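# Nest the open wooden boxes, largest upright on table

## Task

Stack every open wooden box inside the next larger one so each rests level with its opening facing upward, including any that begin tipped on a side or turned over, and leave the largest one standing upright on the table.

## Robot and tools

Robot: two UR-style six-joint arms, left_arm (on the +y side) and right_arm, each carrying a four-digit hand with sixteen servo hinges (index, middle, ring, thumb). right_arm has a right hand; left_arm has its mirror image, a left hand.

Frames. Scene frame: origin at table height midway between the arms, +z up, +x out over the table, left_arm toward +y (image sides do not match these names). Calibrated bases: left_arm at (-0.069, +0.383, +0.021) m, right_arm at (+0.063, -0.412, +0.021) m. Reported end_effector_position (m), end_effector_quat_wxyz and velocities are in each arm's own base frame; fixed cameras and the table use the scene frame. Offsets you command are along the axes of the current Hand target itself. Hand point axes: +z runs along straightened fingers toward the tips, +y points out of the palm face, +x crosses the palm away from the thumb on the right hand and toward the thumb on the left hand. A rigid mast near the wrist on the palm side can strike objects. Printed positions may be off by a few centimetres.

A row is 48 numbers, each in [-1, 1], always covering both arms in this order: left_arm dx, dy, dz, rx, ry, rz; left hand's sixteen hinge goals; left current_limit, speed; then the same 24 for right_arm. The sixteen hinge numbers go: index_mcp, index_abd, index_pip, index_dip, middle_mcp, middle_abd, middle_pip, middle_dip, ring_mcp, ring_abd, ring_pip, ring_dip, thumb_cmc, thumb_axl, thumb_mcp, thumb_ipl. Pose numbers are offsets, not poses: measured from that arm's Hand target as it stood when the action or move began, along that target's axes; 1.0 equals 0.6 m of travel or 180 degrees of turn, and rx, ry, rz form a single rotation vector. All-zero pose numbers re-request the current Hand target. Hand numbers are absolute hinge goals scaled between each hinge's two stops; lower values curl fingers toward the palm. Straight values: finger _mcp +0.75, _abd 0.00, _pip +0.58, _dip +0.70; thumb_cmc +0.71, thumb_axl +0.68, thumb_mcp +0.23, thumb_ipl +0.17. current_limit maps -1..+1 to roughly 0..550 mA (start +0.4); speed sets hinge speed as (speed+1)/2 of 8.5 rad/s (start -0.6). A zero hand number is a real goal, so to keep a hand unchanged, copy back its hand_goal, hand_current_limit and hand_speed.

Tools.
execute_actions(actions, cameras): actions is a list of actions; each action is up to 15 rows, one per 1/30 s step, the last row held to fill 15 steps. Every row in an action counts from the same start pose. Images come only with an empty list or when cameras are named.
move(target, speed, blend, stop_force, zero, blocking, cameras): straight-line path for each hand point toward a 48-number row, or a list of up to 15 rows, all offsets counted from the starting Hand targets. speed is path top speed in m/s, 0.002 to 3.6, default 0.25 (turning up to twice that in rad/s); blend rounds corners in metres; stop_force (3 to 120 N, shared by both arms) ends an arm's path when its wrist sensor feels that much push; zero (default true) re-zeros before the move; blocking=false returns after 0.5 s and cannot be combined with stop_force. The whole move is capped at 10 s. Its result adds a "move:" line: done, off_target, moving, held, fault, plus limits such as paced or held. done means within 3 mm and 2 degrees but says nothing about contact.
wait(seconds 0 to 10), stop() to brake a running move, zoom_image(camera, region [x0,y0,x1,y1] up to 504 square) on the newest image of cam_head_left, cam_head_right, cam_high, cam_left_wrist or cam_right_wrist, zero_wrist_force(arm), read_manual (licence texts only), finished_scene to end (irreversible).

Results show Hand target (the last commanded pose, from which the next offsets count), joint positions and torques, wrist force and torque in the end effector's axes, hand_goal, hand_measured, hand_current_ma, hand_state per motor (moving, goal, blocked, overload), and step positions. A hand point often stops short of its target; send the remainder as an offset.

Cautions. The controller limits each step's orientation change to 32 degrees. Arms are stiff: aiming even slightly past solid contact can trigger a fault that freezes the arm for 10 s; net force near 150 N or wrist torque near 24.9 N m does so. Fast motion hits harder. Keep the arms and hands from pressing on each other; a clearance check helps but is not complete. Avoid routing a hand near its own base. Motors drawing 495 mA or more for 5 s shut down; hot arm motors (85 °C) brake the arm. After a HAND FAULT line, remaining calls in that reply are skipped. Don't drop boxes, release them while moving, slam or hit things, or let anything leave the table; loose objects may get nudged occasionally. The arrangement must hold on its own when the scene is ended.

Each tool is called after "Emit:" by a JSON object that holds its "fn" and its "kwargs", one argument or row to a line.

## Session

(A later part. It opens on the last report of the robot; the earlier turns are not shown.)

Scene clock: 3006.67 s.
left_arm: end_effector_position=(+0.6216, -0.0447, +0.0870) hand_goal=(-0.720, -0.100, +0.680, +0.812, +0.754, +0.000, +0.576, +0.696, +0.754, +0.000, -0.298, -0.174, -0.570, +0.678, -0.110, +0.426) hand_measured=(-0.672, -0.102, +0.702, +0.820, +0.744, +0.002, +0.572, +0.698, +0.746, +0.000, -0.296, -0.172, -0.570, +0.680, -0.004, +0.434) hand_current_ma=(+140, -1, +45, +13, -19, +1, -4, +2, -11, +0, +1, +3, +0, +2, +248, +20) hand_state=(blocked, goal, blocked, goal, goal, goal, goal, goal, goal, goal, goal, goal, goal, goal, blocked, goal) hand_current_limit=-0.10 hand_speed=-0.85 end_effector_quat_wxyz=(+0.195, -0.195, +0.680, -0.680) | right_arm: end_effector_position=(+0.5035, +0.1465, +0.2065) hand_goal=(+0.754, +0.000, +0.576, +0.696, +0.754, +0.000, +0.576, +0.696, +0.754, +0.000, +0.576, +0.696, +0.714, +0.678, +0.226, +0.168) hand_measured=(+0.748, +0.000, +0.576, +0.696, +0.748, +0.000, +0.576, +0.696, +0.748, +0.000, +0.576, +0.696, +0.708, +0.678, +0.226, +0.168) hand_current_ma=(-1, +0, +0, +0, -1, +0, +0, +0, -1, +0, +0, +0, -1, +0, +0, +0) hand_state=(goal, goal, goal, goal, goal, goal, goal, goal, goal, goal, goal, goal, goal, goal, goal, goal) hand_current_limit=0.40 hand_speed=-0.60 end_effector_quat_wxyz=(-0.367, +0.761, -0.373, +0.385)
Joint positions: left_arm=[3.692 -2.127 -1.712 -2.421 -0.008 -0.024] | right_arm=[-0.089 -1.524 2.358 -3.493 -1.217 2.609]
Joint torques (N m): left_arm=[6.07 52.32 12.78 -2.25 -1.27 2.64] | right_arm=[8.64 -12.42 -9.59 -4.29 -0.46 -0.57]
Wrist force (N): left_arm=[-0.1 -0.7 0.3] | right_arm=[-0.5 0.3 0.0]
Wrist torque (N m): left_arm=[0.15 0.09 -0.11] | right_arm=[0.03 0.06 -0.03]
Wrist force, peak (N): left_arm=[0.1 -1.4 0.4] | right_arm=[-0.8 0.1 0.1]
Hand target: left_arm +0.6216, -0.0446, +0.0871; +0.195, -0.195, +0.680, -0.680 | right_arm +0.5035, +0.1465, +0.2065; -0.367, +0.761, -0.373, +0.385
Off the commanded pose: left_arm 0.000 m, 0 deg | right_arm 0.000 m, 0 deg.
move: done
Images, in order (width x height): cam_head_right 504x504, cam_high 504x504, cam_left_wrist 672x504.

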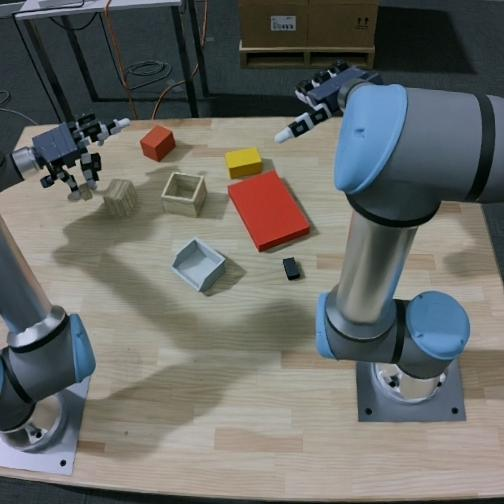

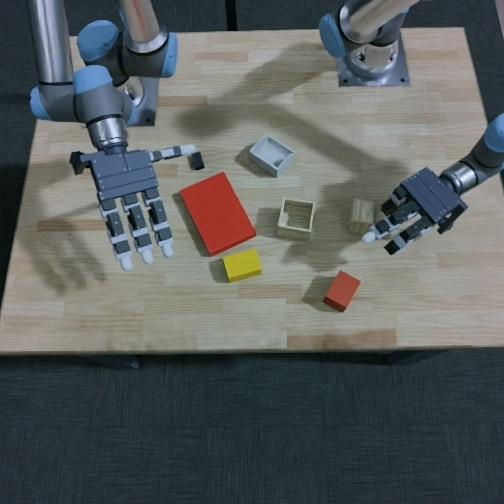

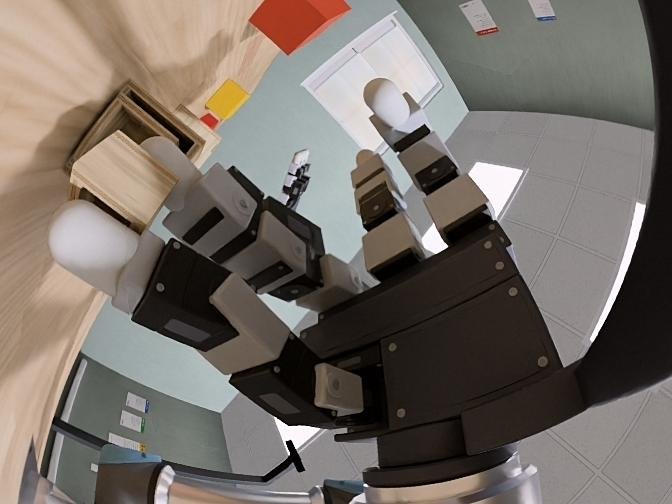

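Emit:
{"fn": "move", "kwargs": {
  "target": [0,0.0725,0,0,0,0,-0.72,-0.1,0.679,0.812,0.754,0,0.576,0.696,0.754,0,-0.299,-0.174,-0.571,0.678,-0.11,0.425,-0.1,-0.85,0,0,0,0,0,0,0.754,0,0.576,0.696,0.754,0,0.576,0.696,0.754,0,0.576,0.696,0.714,0.678,0.226,0.168,0.4,-0.6],
  "speed": 0.04,
  "stop_force": 3
}}

Emit:
{"fn": "move", "kwargs": {
  "target": [
    [0,0,0,0,0,0,-0.60,-0.1,0.679,0.812,0.754,0,0.576,0.696,0.754,0,-0.299,-0.174,-0.571,0.678,0.108,0.28,0.0,-0.85,0,0,0,0,0,0,0.754,0,0.576,0.696,0.754,0,0.576,0.696,0.754,0,0.576,0.696,0.714,0.678,0.226,0.168,0.4,-0.6],
    [0,-0.08,0,0,0,0,-0.60,-0.1,0.679,0.812,0.754,0,0.576,0.696,0.754,0,-0.299,-0.174,-0.571,0.678,0.108,0.28,0.0,-0.85,0,0,0,0,0,0,0.754,0,0.576,0.696,0.754,0,0.576,0.696,0.754,0,0.576,0.696,0.714,0.678,0.226,0.168,0.4,-0.6],
    [0,-0.15,-0.2,0,0,0,-0.60,-0.1,0.679,0.812,0.754,0,0.576,0.696,0.754,0,-0.299,-0.174,-0.571,0.678,0.108,0.28,0.0,-0.85,0,0,0,0,0,0,0.754,0,0.576,0.696,0.754,0,0.576,0.696,0.754,0,0.576,0.696,0.714,0.678,0.226,0.168,0.4,-0.6]
  ],
  "speed": [0.04,0.05,0.12],
  "blend": [0,0.01,0],
  "cameras": ["all"]
}}

Emit:
{"fn": "zoom_image", "kwargs": {
  "camera": "cam_high",
  "region": [340, 170, 430, 260]
}}

Emit:
{"fn": "zoom_image", "kwargs": {
  "camera": "cam_head_right",
  "region": [60, 160, 150, 250]
}}

Scene clock: 3018.00 s.
left_arm: end_effector_position=(+0.6215, -0.0445, +0.0450) hand_goal=(-0.720, -0.100, +0.680, +0.812, +0.754, +0.000, +0.576, +0.696, +0.754, +0.000, -0.298, -0.174, -0.570, +0.678, -0.110, +0.426) hand_measured=(-0.672, -0.102, +0.702, +0.820, +0.744, +0.002, +0.572, +0.698, +0.746, +0.000, -0.296, -0.172, -0.570, +0.680, -0.004, +0.436) hand_current_ma=(+140, -1, +45, +13, -19, +1, -4, +2, -11, +0, +1, +3, +0, +2, +247, +24) hand_state=(blocked, goal, blocked, goal, goal, goal, goal, goal, goal, goal, goal, goal, goal, goal, blocked, goal) hand_current_limit=-0.10 hand_speed=-0.85 end_effector_quat_wxyz=(+0.195, -0.195, +0.680, -0.680) | right_arm: end_effector_position=(+0.5035, +0.1465, +0.2065) hand_goal=(+0.754, +0.000, +0.576, +0.696, +0.754, +0.000, +0.576, +0.696, +0.754, +0.000, +0.576, +0.696, +0.714, +0.678, +0.226, +0.168) hand_measured=(+0.748, +0.000, +0.576, +0.696, +0.748, +0.000, +0.576, +0.696, +0.748, +0.000, +0.576, +0.696, +0.708, +0.678, +0.226, +0.168) hand_current_ma=(-1, +0, +0, +0, -1, +0, +0, +0, -1, +0, +0, +0, -1, +0, +0, +0) hand_state=(goal, goal, goal, goal, goal, goal, goal, goal, goal, goal, goal, goal, goal, goal, goal, goal) hand_current_limit=0.40 hand_speed=-0.60 end_effector_quat_wxyz=(-0.367, +0.761, -0.373, +0.385)
Joint positions: left_arm=[3.692 -2.201 -1.721 -2.378 -0.008 0.017] | right_arm=[-0.089 -1.524 2.358 -3.493 -1.217 2.609]
Joint torques (N m): left_arm=[4.13 54.98 22.93 -1.71 -0.17 -1.55] | right_arm=[8.72 -12.94 -9.57 -4.31 -0.56 -0.53]
Wrist force (N): left_arm=[0.3 -1.2 0.1] | right_arm=[-0.5 -0.1 0.0]
Wrist torque (N m): left_arm=[0.09 0.04 0.11] | right_arm=[-0.01 0.07 -0.06]
Wrist force, peak (N): left_arm=[0.9 -10.4 -0.2] | right_arm=[-0.8 0.1 -0.2]
Hand target: left_arm +0.6215, -0.0445, +0.0450; +0.195, -0.195, +0.680, -0.680 (not the last commanded pose) | right_arm +0.5035, +0.1465, +0.2065; -0.367, +0.761, -0.373, +0.385
Off the commanded pose: left_arm 0.001 m, 0 deg | right_arm 0.000 m, 0 deg.
move: contact (left_arm)

Scene clock: 3021.13 s.
left_arm: end_effector_position=(+0.5580, +0.0573, +0.1351) hand_goal=(-0.600, -0.100, +0.680, +0.812, +0.754, +0.000, +0.576, +0.696, +0.754, +0.000, -0.298, -0.174, -0.570, +0.678, +0.108, +0.280) hand_measured=(-0.602, -0.102, +0.682, +0.814, +0.744, +0.002, +0.572, +0.698, +0.746, +0.000, -0.296, -0.172, -0.570, +0.680, +0.106, +0.282) hand_current_ma=(-2, -1, +2, +3, -19, +1, -4, +2, -11, +0, +1, +3, +0, +2, -1, +3) hand_state=(goal, goal, goal, goal, goal, goal, goal, goal, goal, goal, goal, goal, goal, goal, goal, goal) hand_current_limit=0.00 hand_speed=-0.85 end_effector_quat_wxyz=(+0.195, -0.195, +0.680, -0.680) | right_arm: end_effector_position=(+0.5035, +0.1465, +0.2065) hand_goal=(+0.754, +0.000, +0.576, +0.696, +0.754, +0.000, +0.576, +0.696, +0.754, +0.000, +0.576, +0.696, +0.714, +0.678, +0.226, +0.168) hand_measured=(+0.748, +0.000, +0.576, +0.696, +0.748, +0.000, +0.576, +0.696, +0.748, +0.000, +0.576, +0.696, +0.708, +0.678, +0.226, +0.168) hand_current_ma=(-1, +0, +0, +0, -1, +0, +0, +0, -1, +0, +0, +0, -1, +0, +0, +0) hand_state=(goal, goal, goal, goal, goal, goal, goal, goal, goal, goal, goal, goal, goal, goal, goal, goal) hand_current_limit=0.40 hand_speed=-0.60 end_effector_quat_wxyz=(-0.367, +0.761, -0.373, +0.385)
Joint positions: left_arm=[3.923 -2.028 -1.722 -2.533 0.223 -0.001] | right_arm=[-0.089 -1.524 2.358 -3.493 -1.217 2.609]
Joint torques (N m): left_arm=[-1.65 23.51 15.2 1.65 -1.85 1.59] | right_arm=[8.29 -13.11 -9.78 -4.25 -0.54 -0.46]
Wrist force (N): left_arm=[0.0 -0.8 -0.1] | right_arm=[-0.4 0.2 -0.2]
Wrist torque (N m): left_arm=[0.16 0.08 -0.09] | right_arm=[0.03 0.05 -0.04]
Wrist force, peak (N): left_arm=[-0.2 -1.2 -1.1] | right_arm=[-0.8 0.2 0.3]
Hand target: left_arm +0.5580, +0.0572, +0.1350; +0.195, -0.195, +0.680, -0.680 | right_arm +0.5035, +0.1465, +0.2065; -0.367, +0.761, -0.373, +0.385
Off the commanded pose: left_arm 0.000 m, 0 deg | right_arm 0.000 m, 0 deg.
move: done

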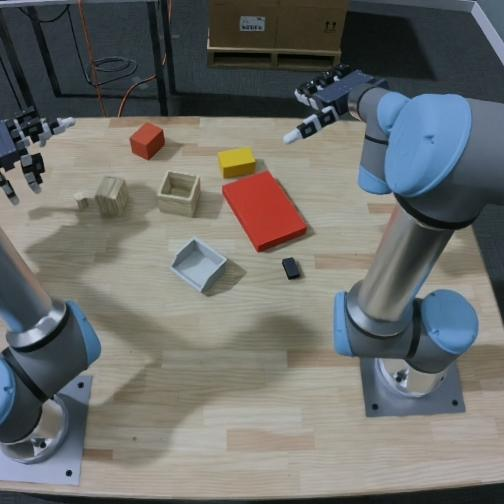

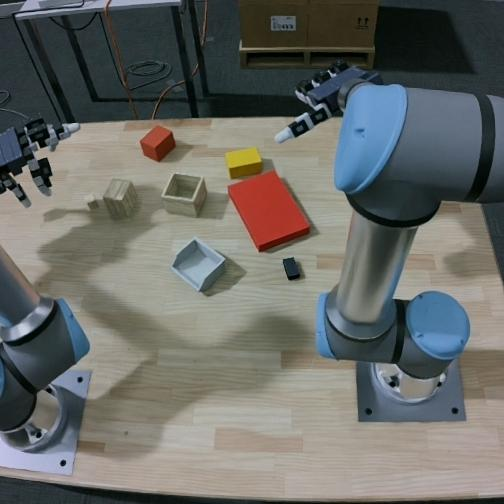

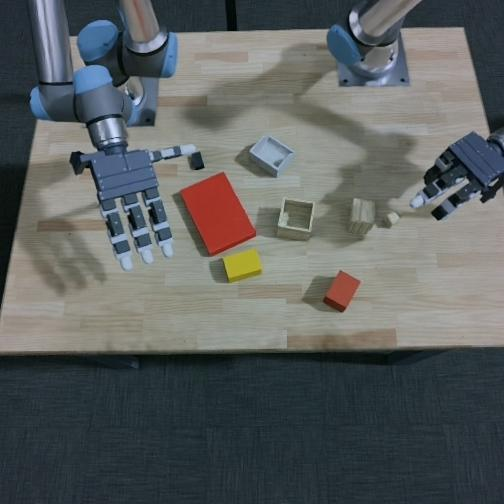

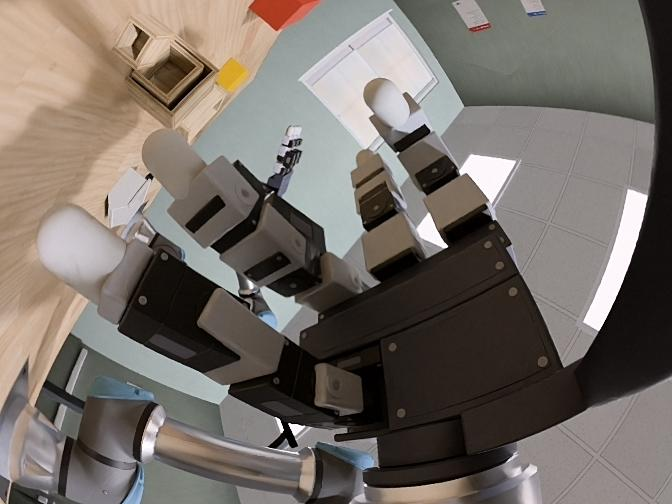

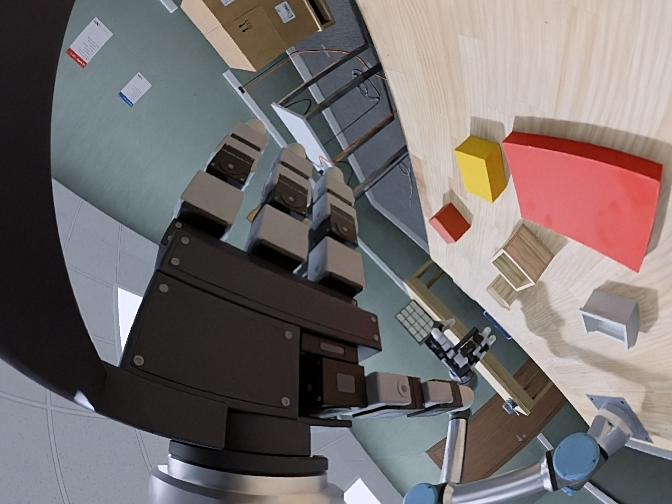

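Scaled by 5.600 from the camera's 504x504 image, which has a finer 720x720 frame.

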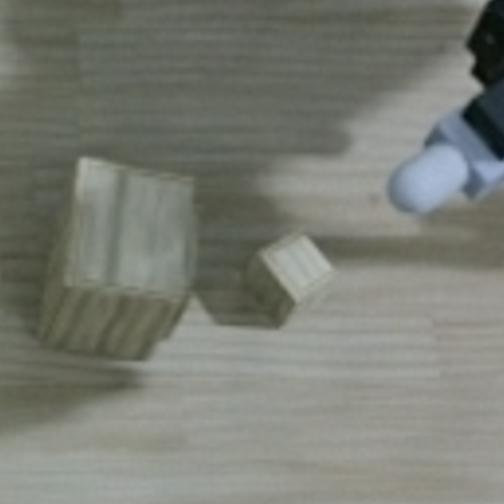

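Scaled by 5.600 from the camera's 504x504 image, which has a finer 720x720 frame.

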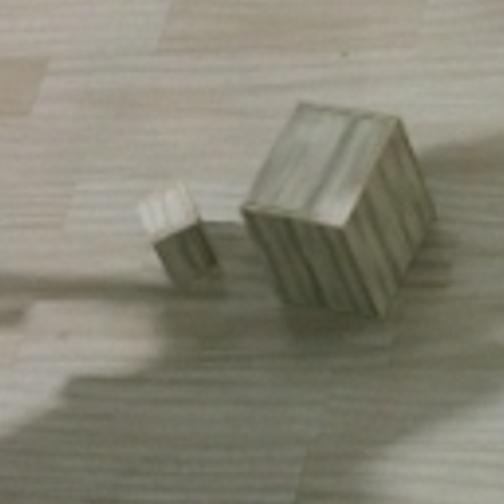

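Emit:
{"fn": "move", "kwargs": {
  "target": [
    [0,0,0,0,-0.15,0,-0.551,-0.1,0.679,0.812,0.754,0,0.576,0.696,0.754,0,-0.299,-0.174,-0.571,0.678,0.108,0.28,0.0,-0.7,0,0,0,0,0,0,0.754,0,0.576,0.696,0.754,0,0.576,0.696,0.754,0,0.576,0.696,0.714,0.678,0.226,0.168,0.4,-0.6],
    [-0.0556,0.0583,0.0676,0,-0.489,0,-0.551,-0.1,0.679,0.812,0.754,0,0.576,0.696,0.754,0,-0.299,-0.174,-0.571,0.678,0.108,0.28,0.0,-0.7,0,0,0,0,0,0,0.754,0,0.576,0.696,0.754,0,0.576,0.696,0.754,0,0.576,0.696,0.714,0.678,0.226,0.168,0.4,-0.6]
  ],
  "speed": 0.2,
  "cameras": ["cam_high","cam_head_right","cam_left_wrist"]
}}

Emit:
{"fn": "zoom_image", "kwargs": {
  "camera": "cam_left_wrist",
  "region": [0, 50, 250, 300]
}}

Emit:
{"fn": "zoom_image", "kwargs": {
  "camera": "cam_high",
  "region": [360, 180, 430, 250]
}}

Scene clock: 3056.03 s.
left_arm: end_effector_position=(+0.6078, +0.0404, +0.0999) hand_goal=(-0.550, -0.100, +0.680, +0.812, +0.754, +0.000, +0.576, +0.696, +0.754, +0.000, -0.298, -0.174, -0.570, +0.678, +0.108, +0.280) hand_measured=(-0.554, -0.102, +0.682, +0.814, +0.744, +0.002, +0.572, +0.698, +0.746, +0.000, -0.296, -0.172, -0.570, +0.680, +0.106, +0.282) hand_current_ma=(-4, -1, +2, +3, -19, +1, -4, +2, -11, +0, +1, +3, +0, +2, -1, +3) hand_state=(goal, goal, goal, goal, goal, goal, goal, goal, goal, goal, goal, goal, goal, goal, goal, goal) hand_current_limit=0.00 hand_speed=-0.70 end_effector_quat_wxyz=(+0.612, -0.612, +0.354, -0.354) | right_arm: end_effector_position=(+0.5035, +0.1465, +0.2065) hand_goal=(+0.754, +0.000, +0.576, +0.696, +0.754, +0.000, +0.576, +0.696, +0.754, +0.000, +0.576, +0.696, +0.714, +0.678, +0.226, +0.168) hand_measured=(+0.748, +0.000, +0.576, +0.696, +0.748, +0.000, +0.576, +0.696, +0.748, +0.000, +0.576, +0.696, +0.708, +0.678, +0.226, +0.168) hand_current_ma=(-1, +0, +0, +0, -1, +0, +0, +0, -1, +0, +0, +0, -1, +0, +0, +0) hand_state=(goal, goal, goal, goal, goal, goal, goal, goal, goal, goal, goal, goal, goal, goal, goal, goal) hand_current_limit=0.40 hand_speed=-0.60 end_effector_quat_wxyz=(-0.367, +0.761, -0.373, +0.385)
Joint positions: left_arm=[3.344 -1.838 -2.128 -2.318 -1.892 0] | right_arm=[-0.089 -1.524 2.358 -3.493 -1.217 2.609]
Joint torques (N m): left_arm=[-0.14 40.07 10.13 2.33 -2.29 2.36] | right_arm=[8.65 -12.99 -9.96 -4.28 -0.52 -0.57]
Wrist force (N): left_arm=[0.3 -0.6 0.3] | right_arm=[-0.3 0.0 0.1]
Wrist torque (N m): left_arm=[0.14 0.06 0.04] | right_arm=[-0.01 0.04 -0.04]
Wrist force, peak (N): left_arm=[0.2 -1.1 0.6] | right_arm=[-0.8 0.0 0.3]
Hand target: left_arm +0.6078, +0.0405, +0.1000; +0.612, -0.612, +0.354, -0.354 | right_arm +0.5035, +0.1465, +0.2065; -0.367, +0.761, -0.373, +0.385
Off the commanded pose: left_arm 0.000 m, 0 deg | right_arm 0.000 m, 0 deg.
move: done
Images, in order (width x height): cam_head_right 504x504, cam_high 504x504, cam_left_wrist 672x504.

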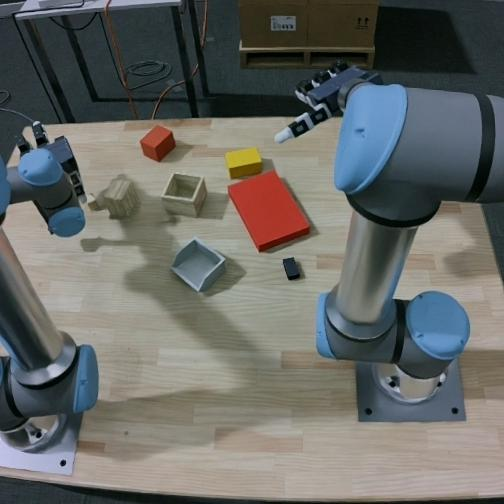

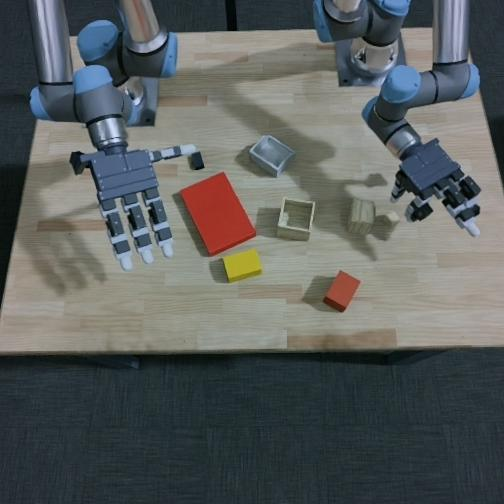

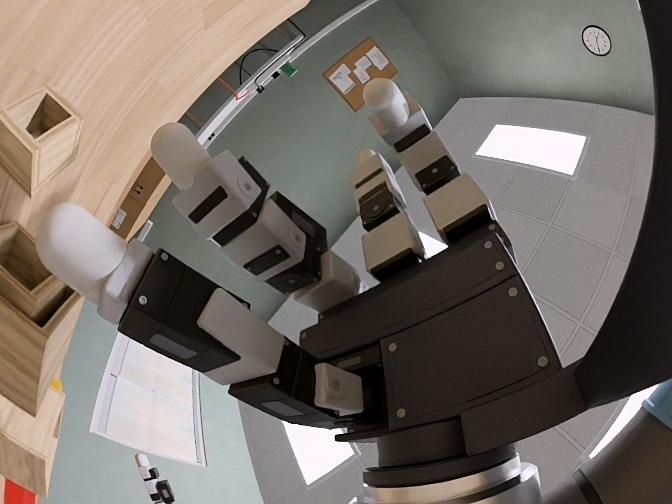

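Scaled by 2.016 from the camera's 672x504 image, which has a finer 960x720 frame.

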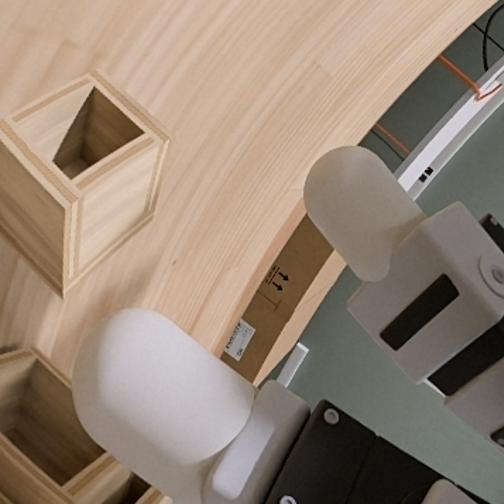

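Scaled by 7.200 from the camera's 504x504 image, which has a finer 720x720 frame.

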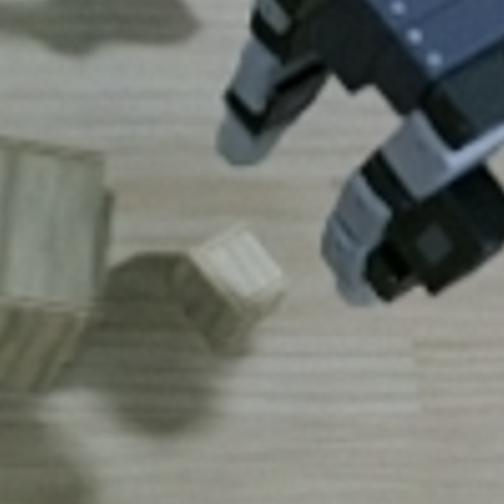

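Emit:
{"fn": "move", "kwargs": {
  "target": [
    [0.0025,0.0,-0.0024,0,0,0,-0.551,-0.1,0.679,0.812,0.754,0,0.576,0.696,0.754,0,-0.299,-0.174,-0.571,0.678,0.108,0.28,0.0,-0.7,0,0,0,0,0,0,0.754,0,0.576,0.696,0.754,0,0.576,0.696,0.754,0,0.576,0.696,0.714,0.678,0.226,0.168,0.4,-0.6],
    [0.0025,0.088,-0.0024,0,0,0,-0.551,-0.1,0.679,0.812,0.754,0,0.576,0.696,0.754,0,-0.299,-0.174,-0.571,0.678,0.108,0.28,0.0,-0.7,0,0,0,0,0,0,0.754,0,0.576,0.696,0.754,0,0.576,0.696,0.754,0,0.576,0.696,0.714,0.678,0.226,0.168,0.4,-0.6]
  ],
  "speed": 0.04,
  "stop_force": 3,
  "cameras": ["cam_high","cam_head_right","cam_left_wrist"]
}}

Emit:
{"fn": "zoom_image", "kwargs": {
  "camera": "cam_left_wrist",
  "region": [0, 50, 250, 300]
}}

Emit:
{"fn": "zoom_image", "kwargs": {
  "camera": "cam_high",
  "region": [360, 180, 430, 250]
}}

Scene clock: 3070.73 s.
left_arm: end_effector_position=(+0.6073, +0.0385, +0.0472) hand_goal=(-0.550, -0.100, +0.680, +0.812, +0.754, +0.000, +0.576, +0.696, +0.754, +0.000, -0.298, -0.174, -0.570, +0.678, +0.108, +0.280) hand_measured=(-0.554, -0.102, +0.682, +0.814, +0.744, +0.002, +0.572, +0.698, +0.746, +0.000, -0.296, -0.172, -0.570, +0.680, +0.106, +0.282) hand_current_ma=(-4, -1, +2, +3, -19, +1, -4, +2, -11, +0, +1, +3, +0, +2, -1, +3) hand_state=(goal, goal, goal, goal, goal, goal, goal, goal, goal, goal, goal, goal, goal, goal, goal, goal) hand_current_limit=0.00 hand_speed=-0.70 end_effector_quat_wxyz=(+0.612, -0.612, +0.354, -0.354) | right_arm: end_effector_position=(+0.5035, +0.1465, +0.2065) hand_goal=(+0.754, +0.000, +0.576, +0.696, +0.754, +0.000, +0.576, +0.696, +0.754, +0.000, +0.576, +0.696, +0.714, +0.678, +0.226, +0.168) hand_measured=(+0.748, +0.000, +0.576, +0.696, +0.748, +0.000, +0.576, +0.696, +0.748, +0.000, +0.576, +0.696, +0.708, +0.678, +0.226, +0.168) hand_current_ma=(-1, +0, +0, +0, -1, +0, +0, +0, -1, +0, +0, +0, -1, +0, +0, +0) hand_state=(goal, goal, goal, goal, goal, goal, goal, goal, goal, goal, goal, goal, goal, goal, goal, goal) hand_current_limit=0.40 hand_speed=-0.60 end_effector_quat_wxyz=(-0.367, +0.761, -0.373, +0.385)
Joint positions: left_arm=[3.339 -1.953 -2.165 -2.165 -1.897 0] | right_arm=[-0.089 -1.524 2.358 -3.493 -1.217 2.609]
Joint torques (N m): left_arm=[6.5 42.41 22.92 -0.1 1.58 -1.04] | right_arm=[8.26 -12.9 -9.81 -4.32 -0.41 -0.48]
Wrist force (N): left_arm=[0.3 -1.1 0.2] | right_arm=[-0.4 0.1 -0.1]
Wrist torque (N m): left_arm=[0.10 0.04 0.04] | right_arm=[0.02 0.05 -0.04]
Wrist force, peak (N): left_arm=[0.5 -1.6 -0.2] | right_arm=[-0.8 0.2 0.0]
Hand target: left_arm +0.6073, +0.0385, +0.0472; +0.612, -0.612, +0.354, -0.354 | right_arm +0.5035, +0.1465, +0.2065; -0.367, +0.761, -0.373, +0.385
Off the commanded pose: left_arm 0.000 m, 0 deg | right_arm 0.000 m, 0 deg.
move: done
Images, in order (width x height): cam_head_right 504x504, cam_high 504x504, cam_left_wrist 672x504.

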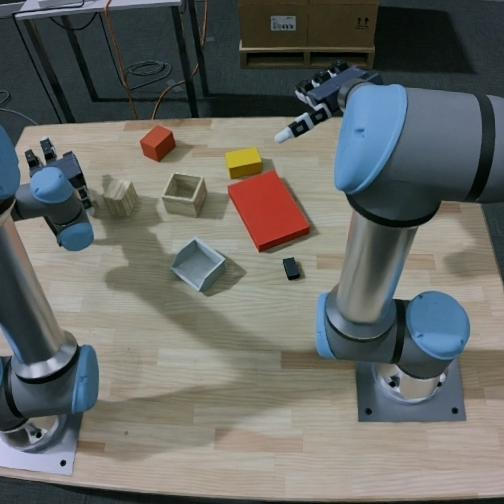

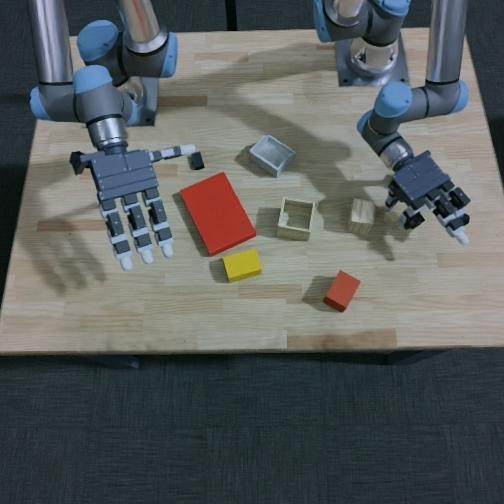

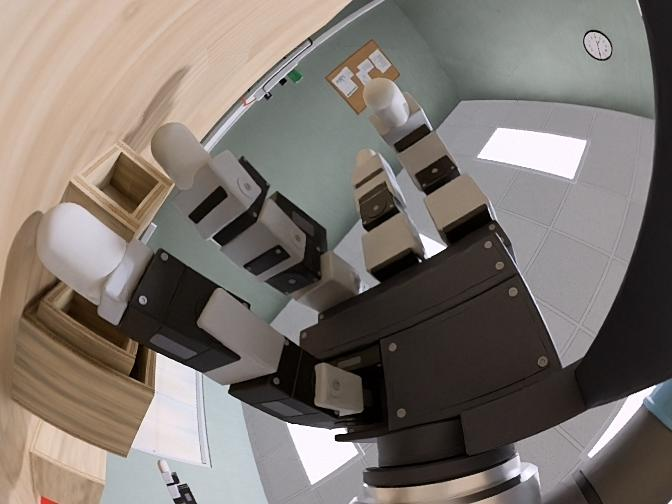

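Scaled by 2.016 from the camera's 672x504 image, which has a finer 960x720 frame.

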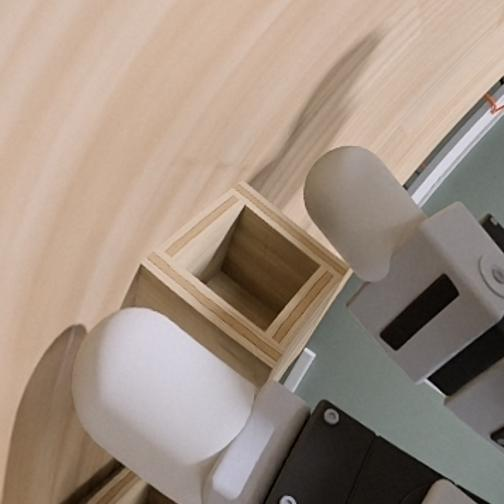

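Scaled by 7.200 from the camera's 504x504 image, which has a finer 720x720 frame.

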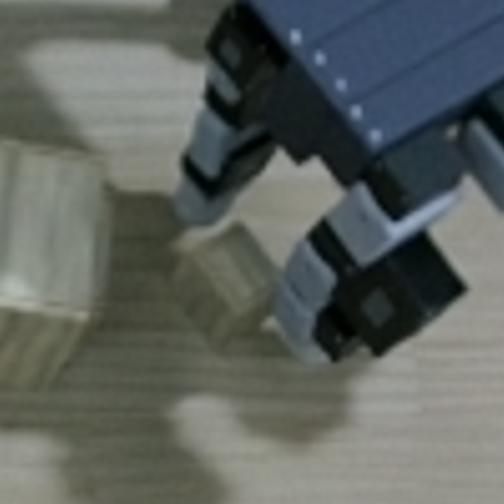

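Emit:
{"fn": "move", "kwargs": {
  "target": [0,0,0,0,0,0,-0.665,-0.1,0.679,0.812,0.754,0,0.576,0.696,0.754,0,-0.299,-0.174,-0.571,0.678,-0.08,0.39,-0.1,-0.85,0,0,0,0,0,0,0.754,0,0.576,0.696,0.754,0,0.576,0.696,0.754,0,0.576,0.696,0.714,0.678,0.226,0.168,0.4,-0.6],
  "speed": 0.03,
  "cameras": ["cam_high","cam_left_wrist"]
}}

Emit:
{"fn": "zoom_image", "kwargs": {
  "camera": "cam_left_wrist",
  "region": [0, 50, 250, 300]
}}

Scene clock: 3075.63 s.
left_arm: end_effector_position=(+0.6073, +0.0385, +0.0472) hand_goal=(-0.664, -0.100, +0.680, +0.812, +0.754, +0.000, +0.576, +0.696, +0.754, +0.000, -0.298, -0.174, -0.570, +0.678, -0.080, +0.390) hand_measured=(-0.628, -0.102, +0.698, +0.818, +0.744, +0.002, +0.572, +0.698, +0.746, +0.000, -0.296, -0.172, -0.570, +0.680, +0.010, +0.400) hand_current_ma=(+96, -1, +33, +8, -19, +1, -4, +2, -11, +0, +1, +3, +0, +2, +247, +21) hand_state=(blocked, goal, goal, goal, goal, goal, goal, goal, goal, goal, goal, goal, goal, goal, blocked, goal) hand_current_limit=-0.10 hand_speed=-0.85 end_effector_quat_wxyz=(+0.612, -0.612, +0.354, -0.354) | right_arm: end_effector_position=(+0.5035, +0.1465, +0.2065) hand_goal=(+0.754, +0.000, +0.576, +0.696, +0.754, +0.000, +0.576, +0.696, +0.754, +0.000, +0.576, +0.696, +0.714, +0.678, +0.226, +0.168) hand_measured=(+0.748, +0.000, +0.576, +0.696, +0.748, +0.000, +0.576, +0.696, +0.748, +0.000, +0.576, +0.696, +0.708, +0.678, +0.226, +0.168) hand_current_ma=(-1, +0, +0, +0, -1, +0, +0, +0, -1, +0, +0, +0, -1, +0, +0, +0) hand_state=(goal, goal, goal, goal, goal, goal, goal, goal, goal, goal, goal, goal, goal, goal, goal, goal) hand_current_limit=0.40 hand_speed=-0.60 end_effector_quat_wxyz=(-0.367, +0.761, -0.373, +0.385)
Joint positions: left_arm=[3.339 -1.953 -2.165 -2.165 -1.897 0] | right_arm=[-0.089 -1.524 2.358 -3.493 -1.217 2.609]
Joint torques (N m): left_arm=[-3.64 42.51 22.34 -0.11 -0.43 -1.62] | right_arm=[8.43 -12.47 -10.14 -4.39 -0.5 -0.63]
Wrist force (N): left_arm=[0.1 -2.0 -0.1] | right_arm=[-0.5 0.2 -0.1]
Wrist torque (N m): left_arm=[0.03 0.07 0.02] | right_arm=[0.03 0.07 -0.04]
Wrist force, peak (N): left_arm=[0.1 -2.0 -0.1] | right_arm=[-0.8 0.2 -0.1]
Hand target: left_arm +0.6073, +0.0385, +0.0472; +0.612, -0.612, +0.354, -0.354 | right_arm +0.5035, +0.1465, +0.2065; -0.367, +0.761, -0.373, +0.385
Off the commanded pose: left_arm 0.000 m, 0 deg | right_arm 0.000 m, 0 deg.
move: done
Images, in order (width x height): cam_high 504x504, cam_left_wrist 672x504.

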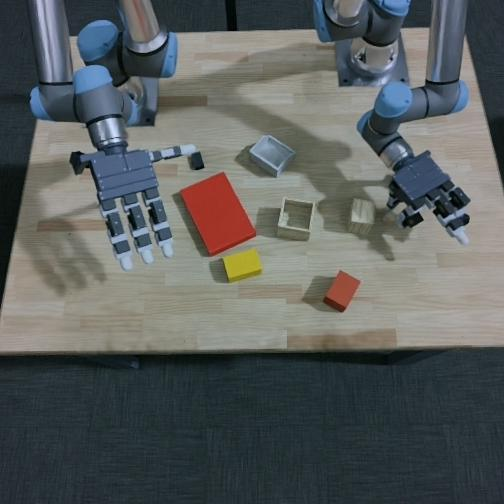

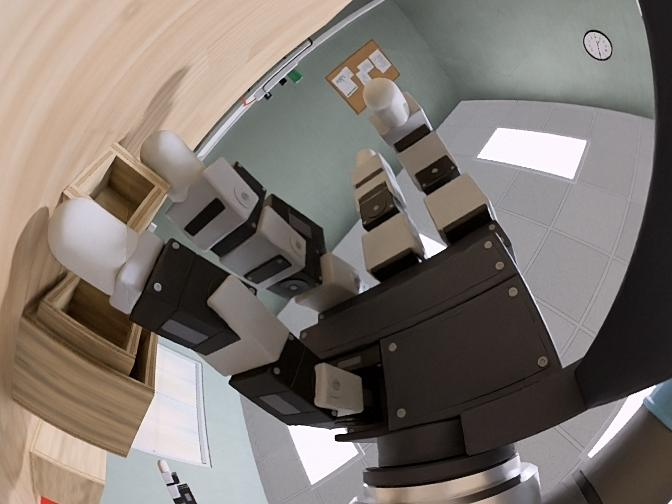

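Scaled by 2.016 from the camera's 672x504 image, which has a finer 960x720 frame.

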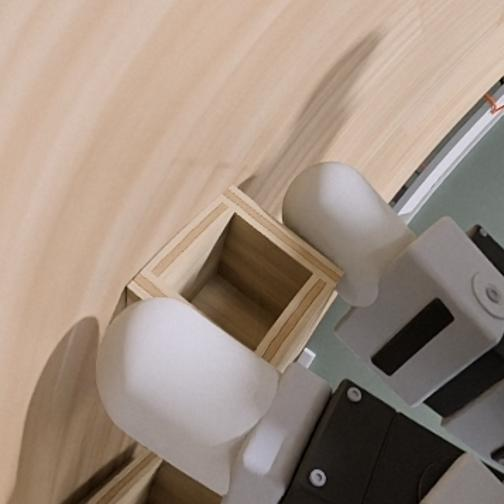

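Emit:
{"fn": "move", "kwargs": {
  "target": [
    [0,-0.05,0,0,0,0,-0.665,-0.1,0.679,0.812,0.754,0,0.576,0.696,0.754,0,-0.299,-0.174,-0.571,0.678,-0.08,0.39,-0.1,-0.85,0,0,0,0,0,0,0.754,0,0.576,0.696,0.754,0,0.576,0.696,0.754,0,0.576,0.696,0.714,0.678,0.226,0.168,0.4,-0.6],
    [0.1015,-0.0833,0.006,0,0.2167,0,-0.665,-0.1,0.679,0.812,0.754,0,0.576,0.696,0.754,0,-0.299,-0.174,-0.571,0.678,-0.08,0.39,-0.1,-0.85,0,0,0,0,0,0,0.754,0,0.576,0.696,0.754,0,0.576,0.696,0.754,0,0.576,0.696,0.714,0.678,0.226,0.168,0.4,-0.6]
  ],
  "speed": [0.05,0.12],
  "cameras": ["all"]
}}

Emit:
{"fn": "zoom_image", "kwargs": {
  "camera": "cam_left_wrist",
  "region": [0, 50, 250, 300]
}}

Emit:
{"fn": "zoom_image", "kwargs": {
  "camera": "cam_high",
  "region": [340, 180, 410, 250]
}}

Emit:
{"fn": "zoom_image", "kwargs": {
  "camera": "cam_head_right",
  "region": [75, 160, 145, 230]
}}

Scene clock: 3104.73 s.
left_arm: end_effector_position=(+0.6409, -0.0124, +0.0971) hand_goal=(-0.664, -0.100, +0.680, +0.812, +0.754, +0.000, +0.576, +0.696, +0.754, +0.000, -0.298, -0.174, -0.570, +0.678, -0.080, +0.390) hand_measured=(-0.626, -0.102, +0.700, +0.820, +0.744, +0.002, +0.572, +0.698, +0.746, +0.000, -0.296, -0.172, -0.570, +0.680, +0.008, +0.400) hand_current_ma=(+97, -1, +41, +12, -19, +1, -4, +2, -11, +0, +1, +3, +0, +2, +248, +22) hand_state=(blocked, goal, blocked, goal, goal, goal, goal, goal, goal, goal, goal, goal, goal, goal, blocked, goal) hand_current_limit=-0.10 hand_speed=-0.85 end_effector_quat_wxyz=(+0.459, -0.459, +0.538, -0.538) | right_arm: end_effector_position=(+0.5035, +0.1465, +0.2065) hand_goal=(+0.754, +0.000, +0.576, +0.696, +0.754, +0.000, +0.576, +0.696, +0.754, +0.000, +0.576, +0.696, +0.714, +0.678, +0.226, +0.168) hand_measured=(+0.748, +0.000, +0.576, +0.696, +0.748, +0.000, +0.576, +0.696, +0.748, +0.000, +0.576, +0.696, +0.708, +0.678, +0.226, +0.168) hand_current_ma=(-1, +0, +0, +0, -1, +0, +0, +0, -1, +0, +0, +0, -1, +0, +0, +0) hand_state=(goal, goal, goal, goal, goal, goal, goal, goal, goal, goal, goal, goal, goal, goal, goal, goal) hand_current_limit=0.40 hand_speed=-0.60 end_effector_quat_wxyz=(-0.367, +0.761, -0.373, +0.385)
Joint positions: left_arm=[3.574 -1.88 -2.076 -2.327 -0.981 0] | right_arm=[-0.089 -1.524 2.358 -3.493 -1.217 2.609]
Joint torques (N m): left_arm=[-8.37 43.52 9.55 3.9 -0.47 -2.49] | right_arm=[8.7 -12.13 -9.87 -4.43 -0.45 -0.57]
Wrist force (N): left_arm=[0.1 -0.8 0.3] | right_arm=[-0.5 0.0 -0.1]
Wrist torque (N m): left_arm=[0.12 0.08 0.04] | right_arm=[0.00 0.07 -0.05]
Wrist force, peak (N): left_arm=[0.0 -2.2 -0.1] | right_arm=[-0.9 0.2 0.1]
Hand target: left_arm +0.6408, -0.0125, +0.0972; +0.459, -0.459, +0.538, -0.538 | right_arm +0.5035, +0.1465, +0.2065; -0.367, +0.761, -0.373, +0.385
Off the commanded pose: left_arm 0.000 m, 0 deg | right_arm 0.000 m, 0 deg.
move: done

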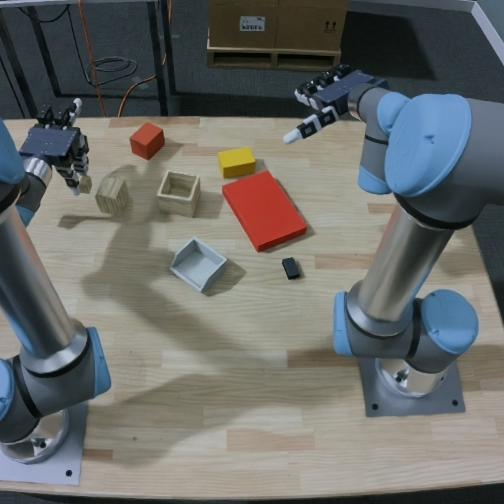

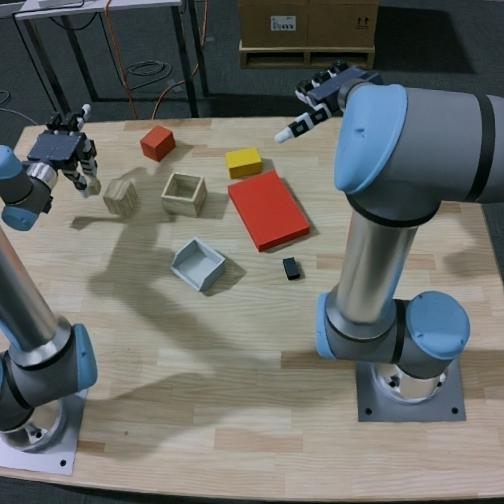

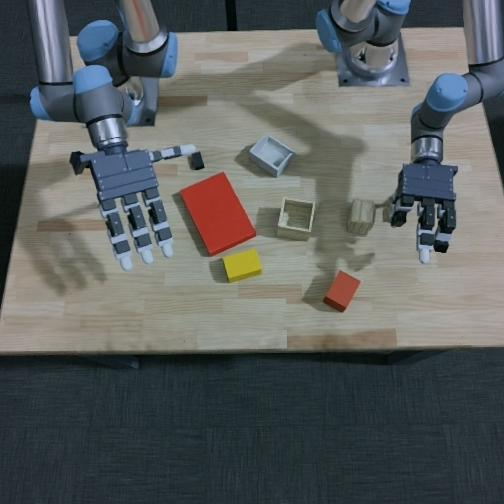

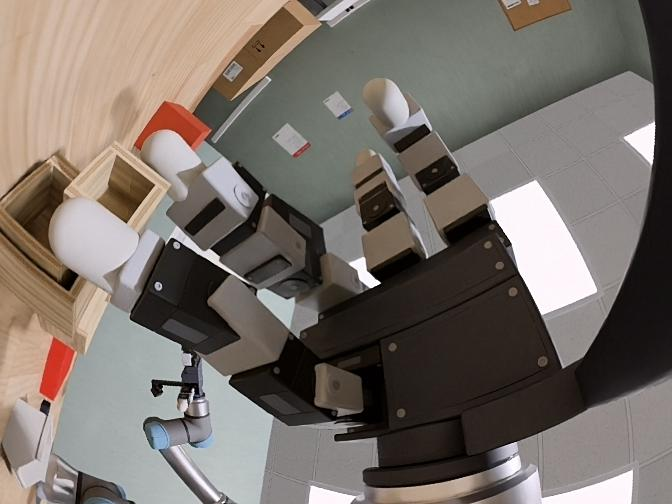

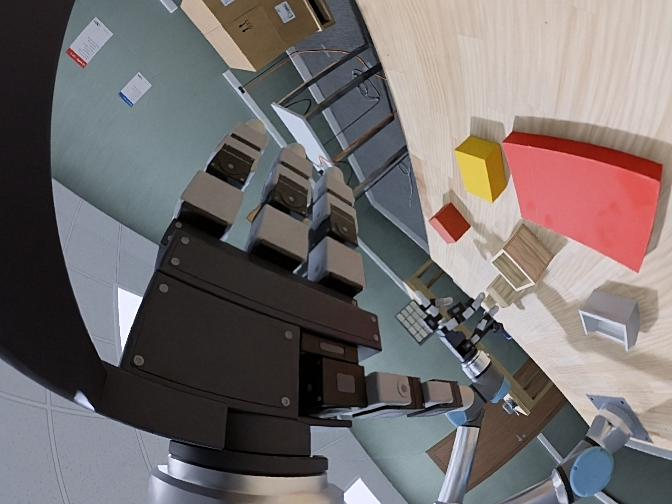

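Scaled by 2.016 from the camera's 672x504 image, which has a finer 960x720 frame.

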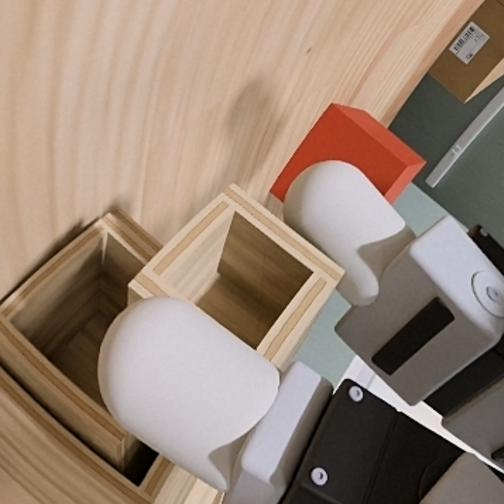

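Scaled by 7.200 from the camera's 504x504 image, which has a finer 720x720 frame.

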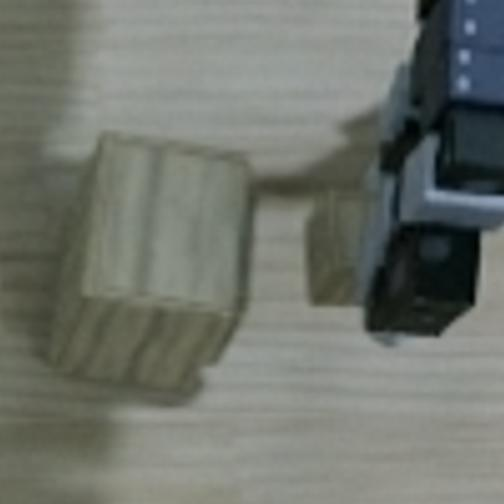

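Scaled by 7.200 from the camera's 504x504 image, which has a finer 720x720 frame.

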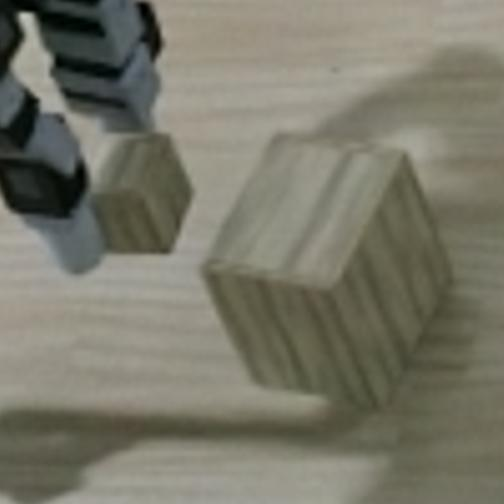

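Emit:
{"fn": "zoom_image", "kwargs": {
  "camera": "cam_high",
  "region": [370, 195, 405, 230]
}}

Emit:
{"fn": "zoom_image", "kwargs": {
  "camera": "cam_head_right",
  "region": [78, 170, 118, 210]
}}

Emit:
{"fn": "zoom_image", "kwargs": {
  "camera": "cam_head_left",
  "region": [65, 160, 135, 230]
}}

Emit:
{"fn": "zoom_image", "kwargs": {
  "camera": "cam_left_wrist",
  "region": [0, 120, 180, 300]
}}

Scaled by 14.400 from the camera's 504x504 image, which has a finer 720x720 frame.

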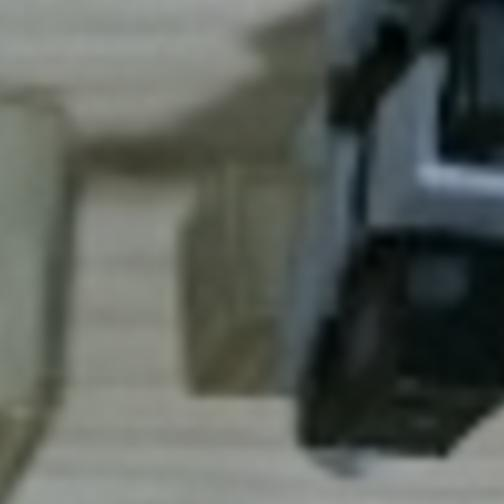

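Scaled by 12.600 from the camera's 504x504 image, which has a finer 720x720 frame.

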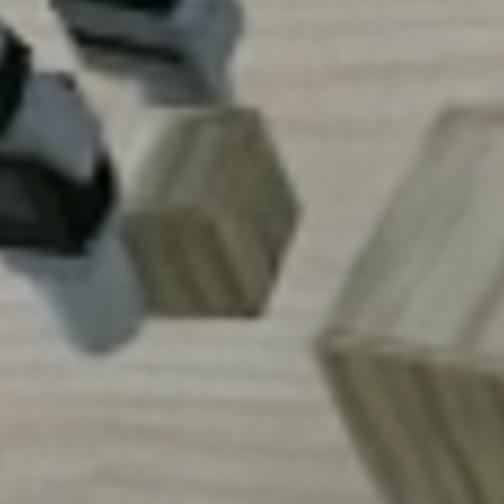

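Scaled by 7.200 from the camera's 504x504 image, which has a finer 720x720 frame.

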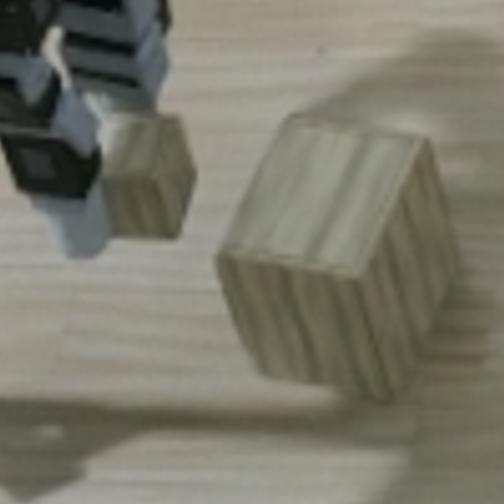

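Scaled by 2.800 from the camera's 672x504 image, which has a finer 960x720 frame.

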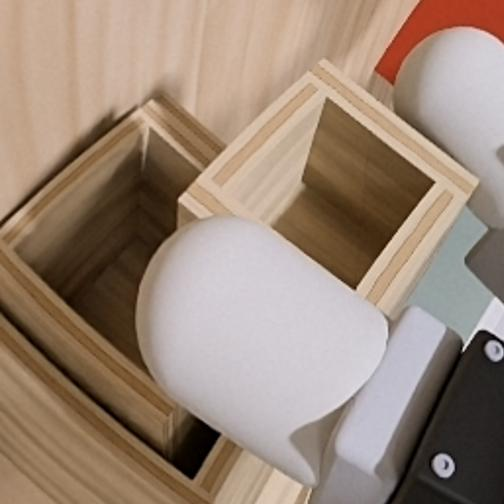

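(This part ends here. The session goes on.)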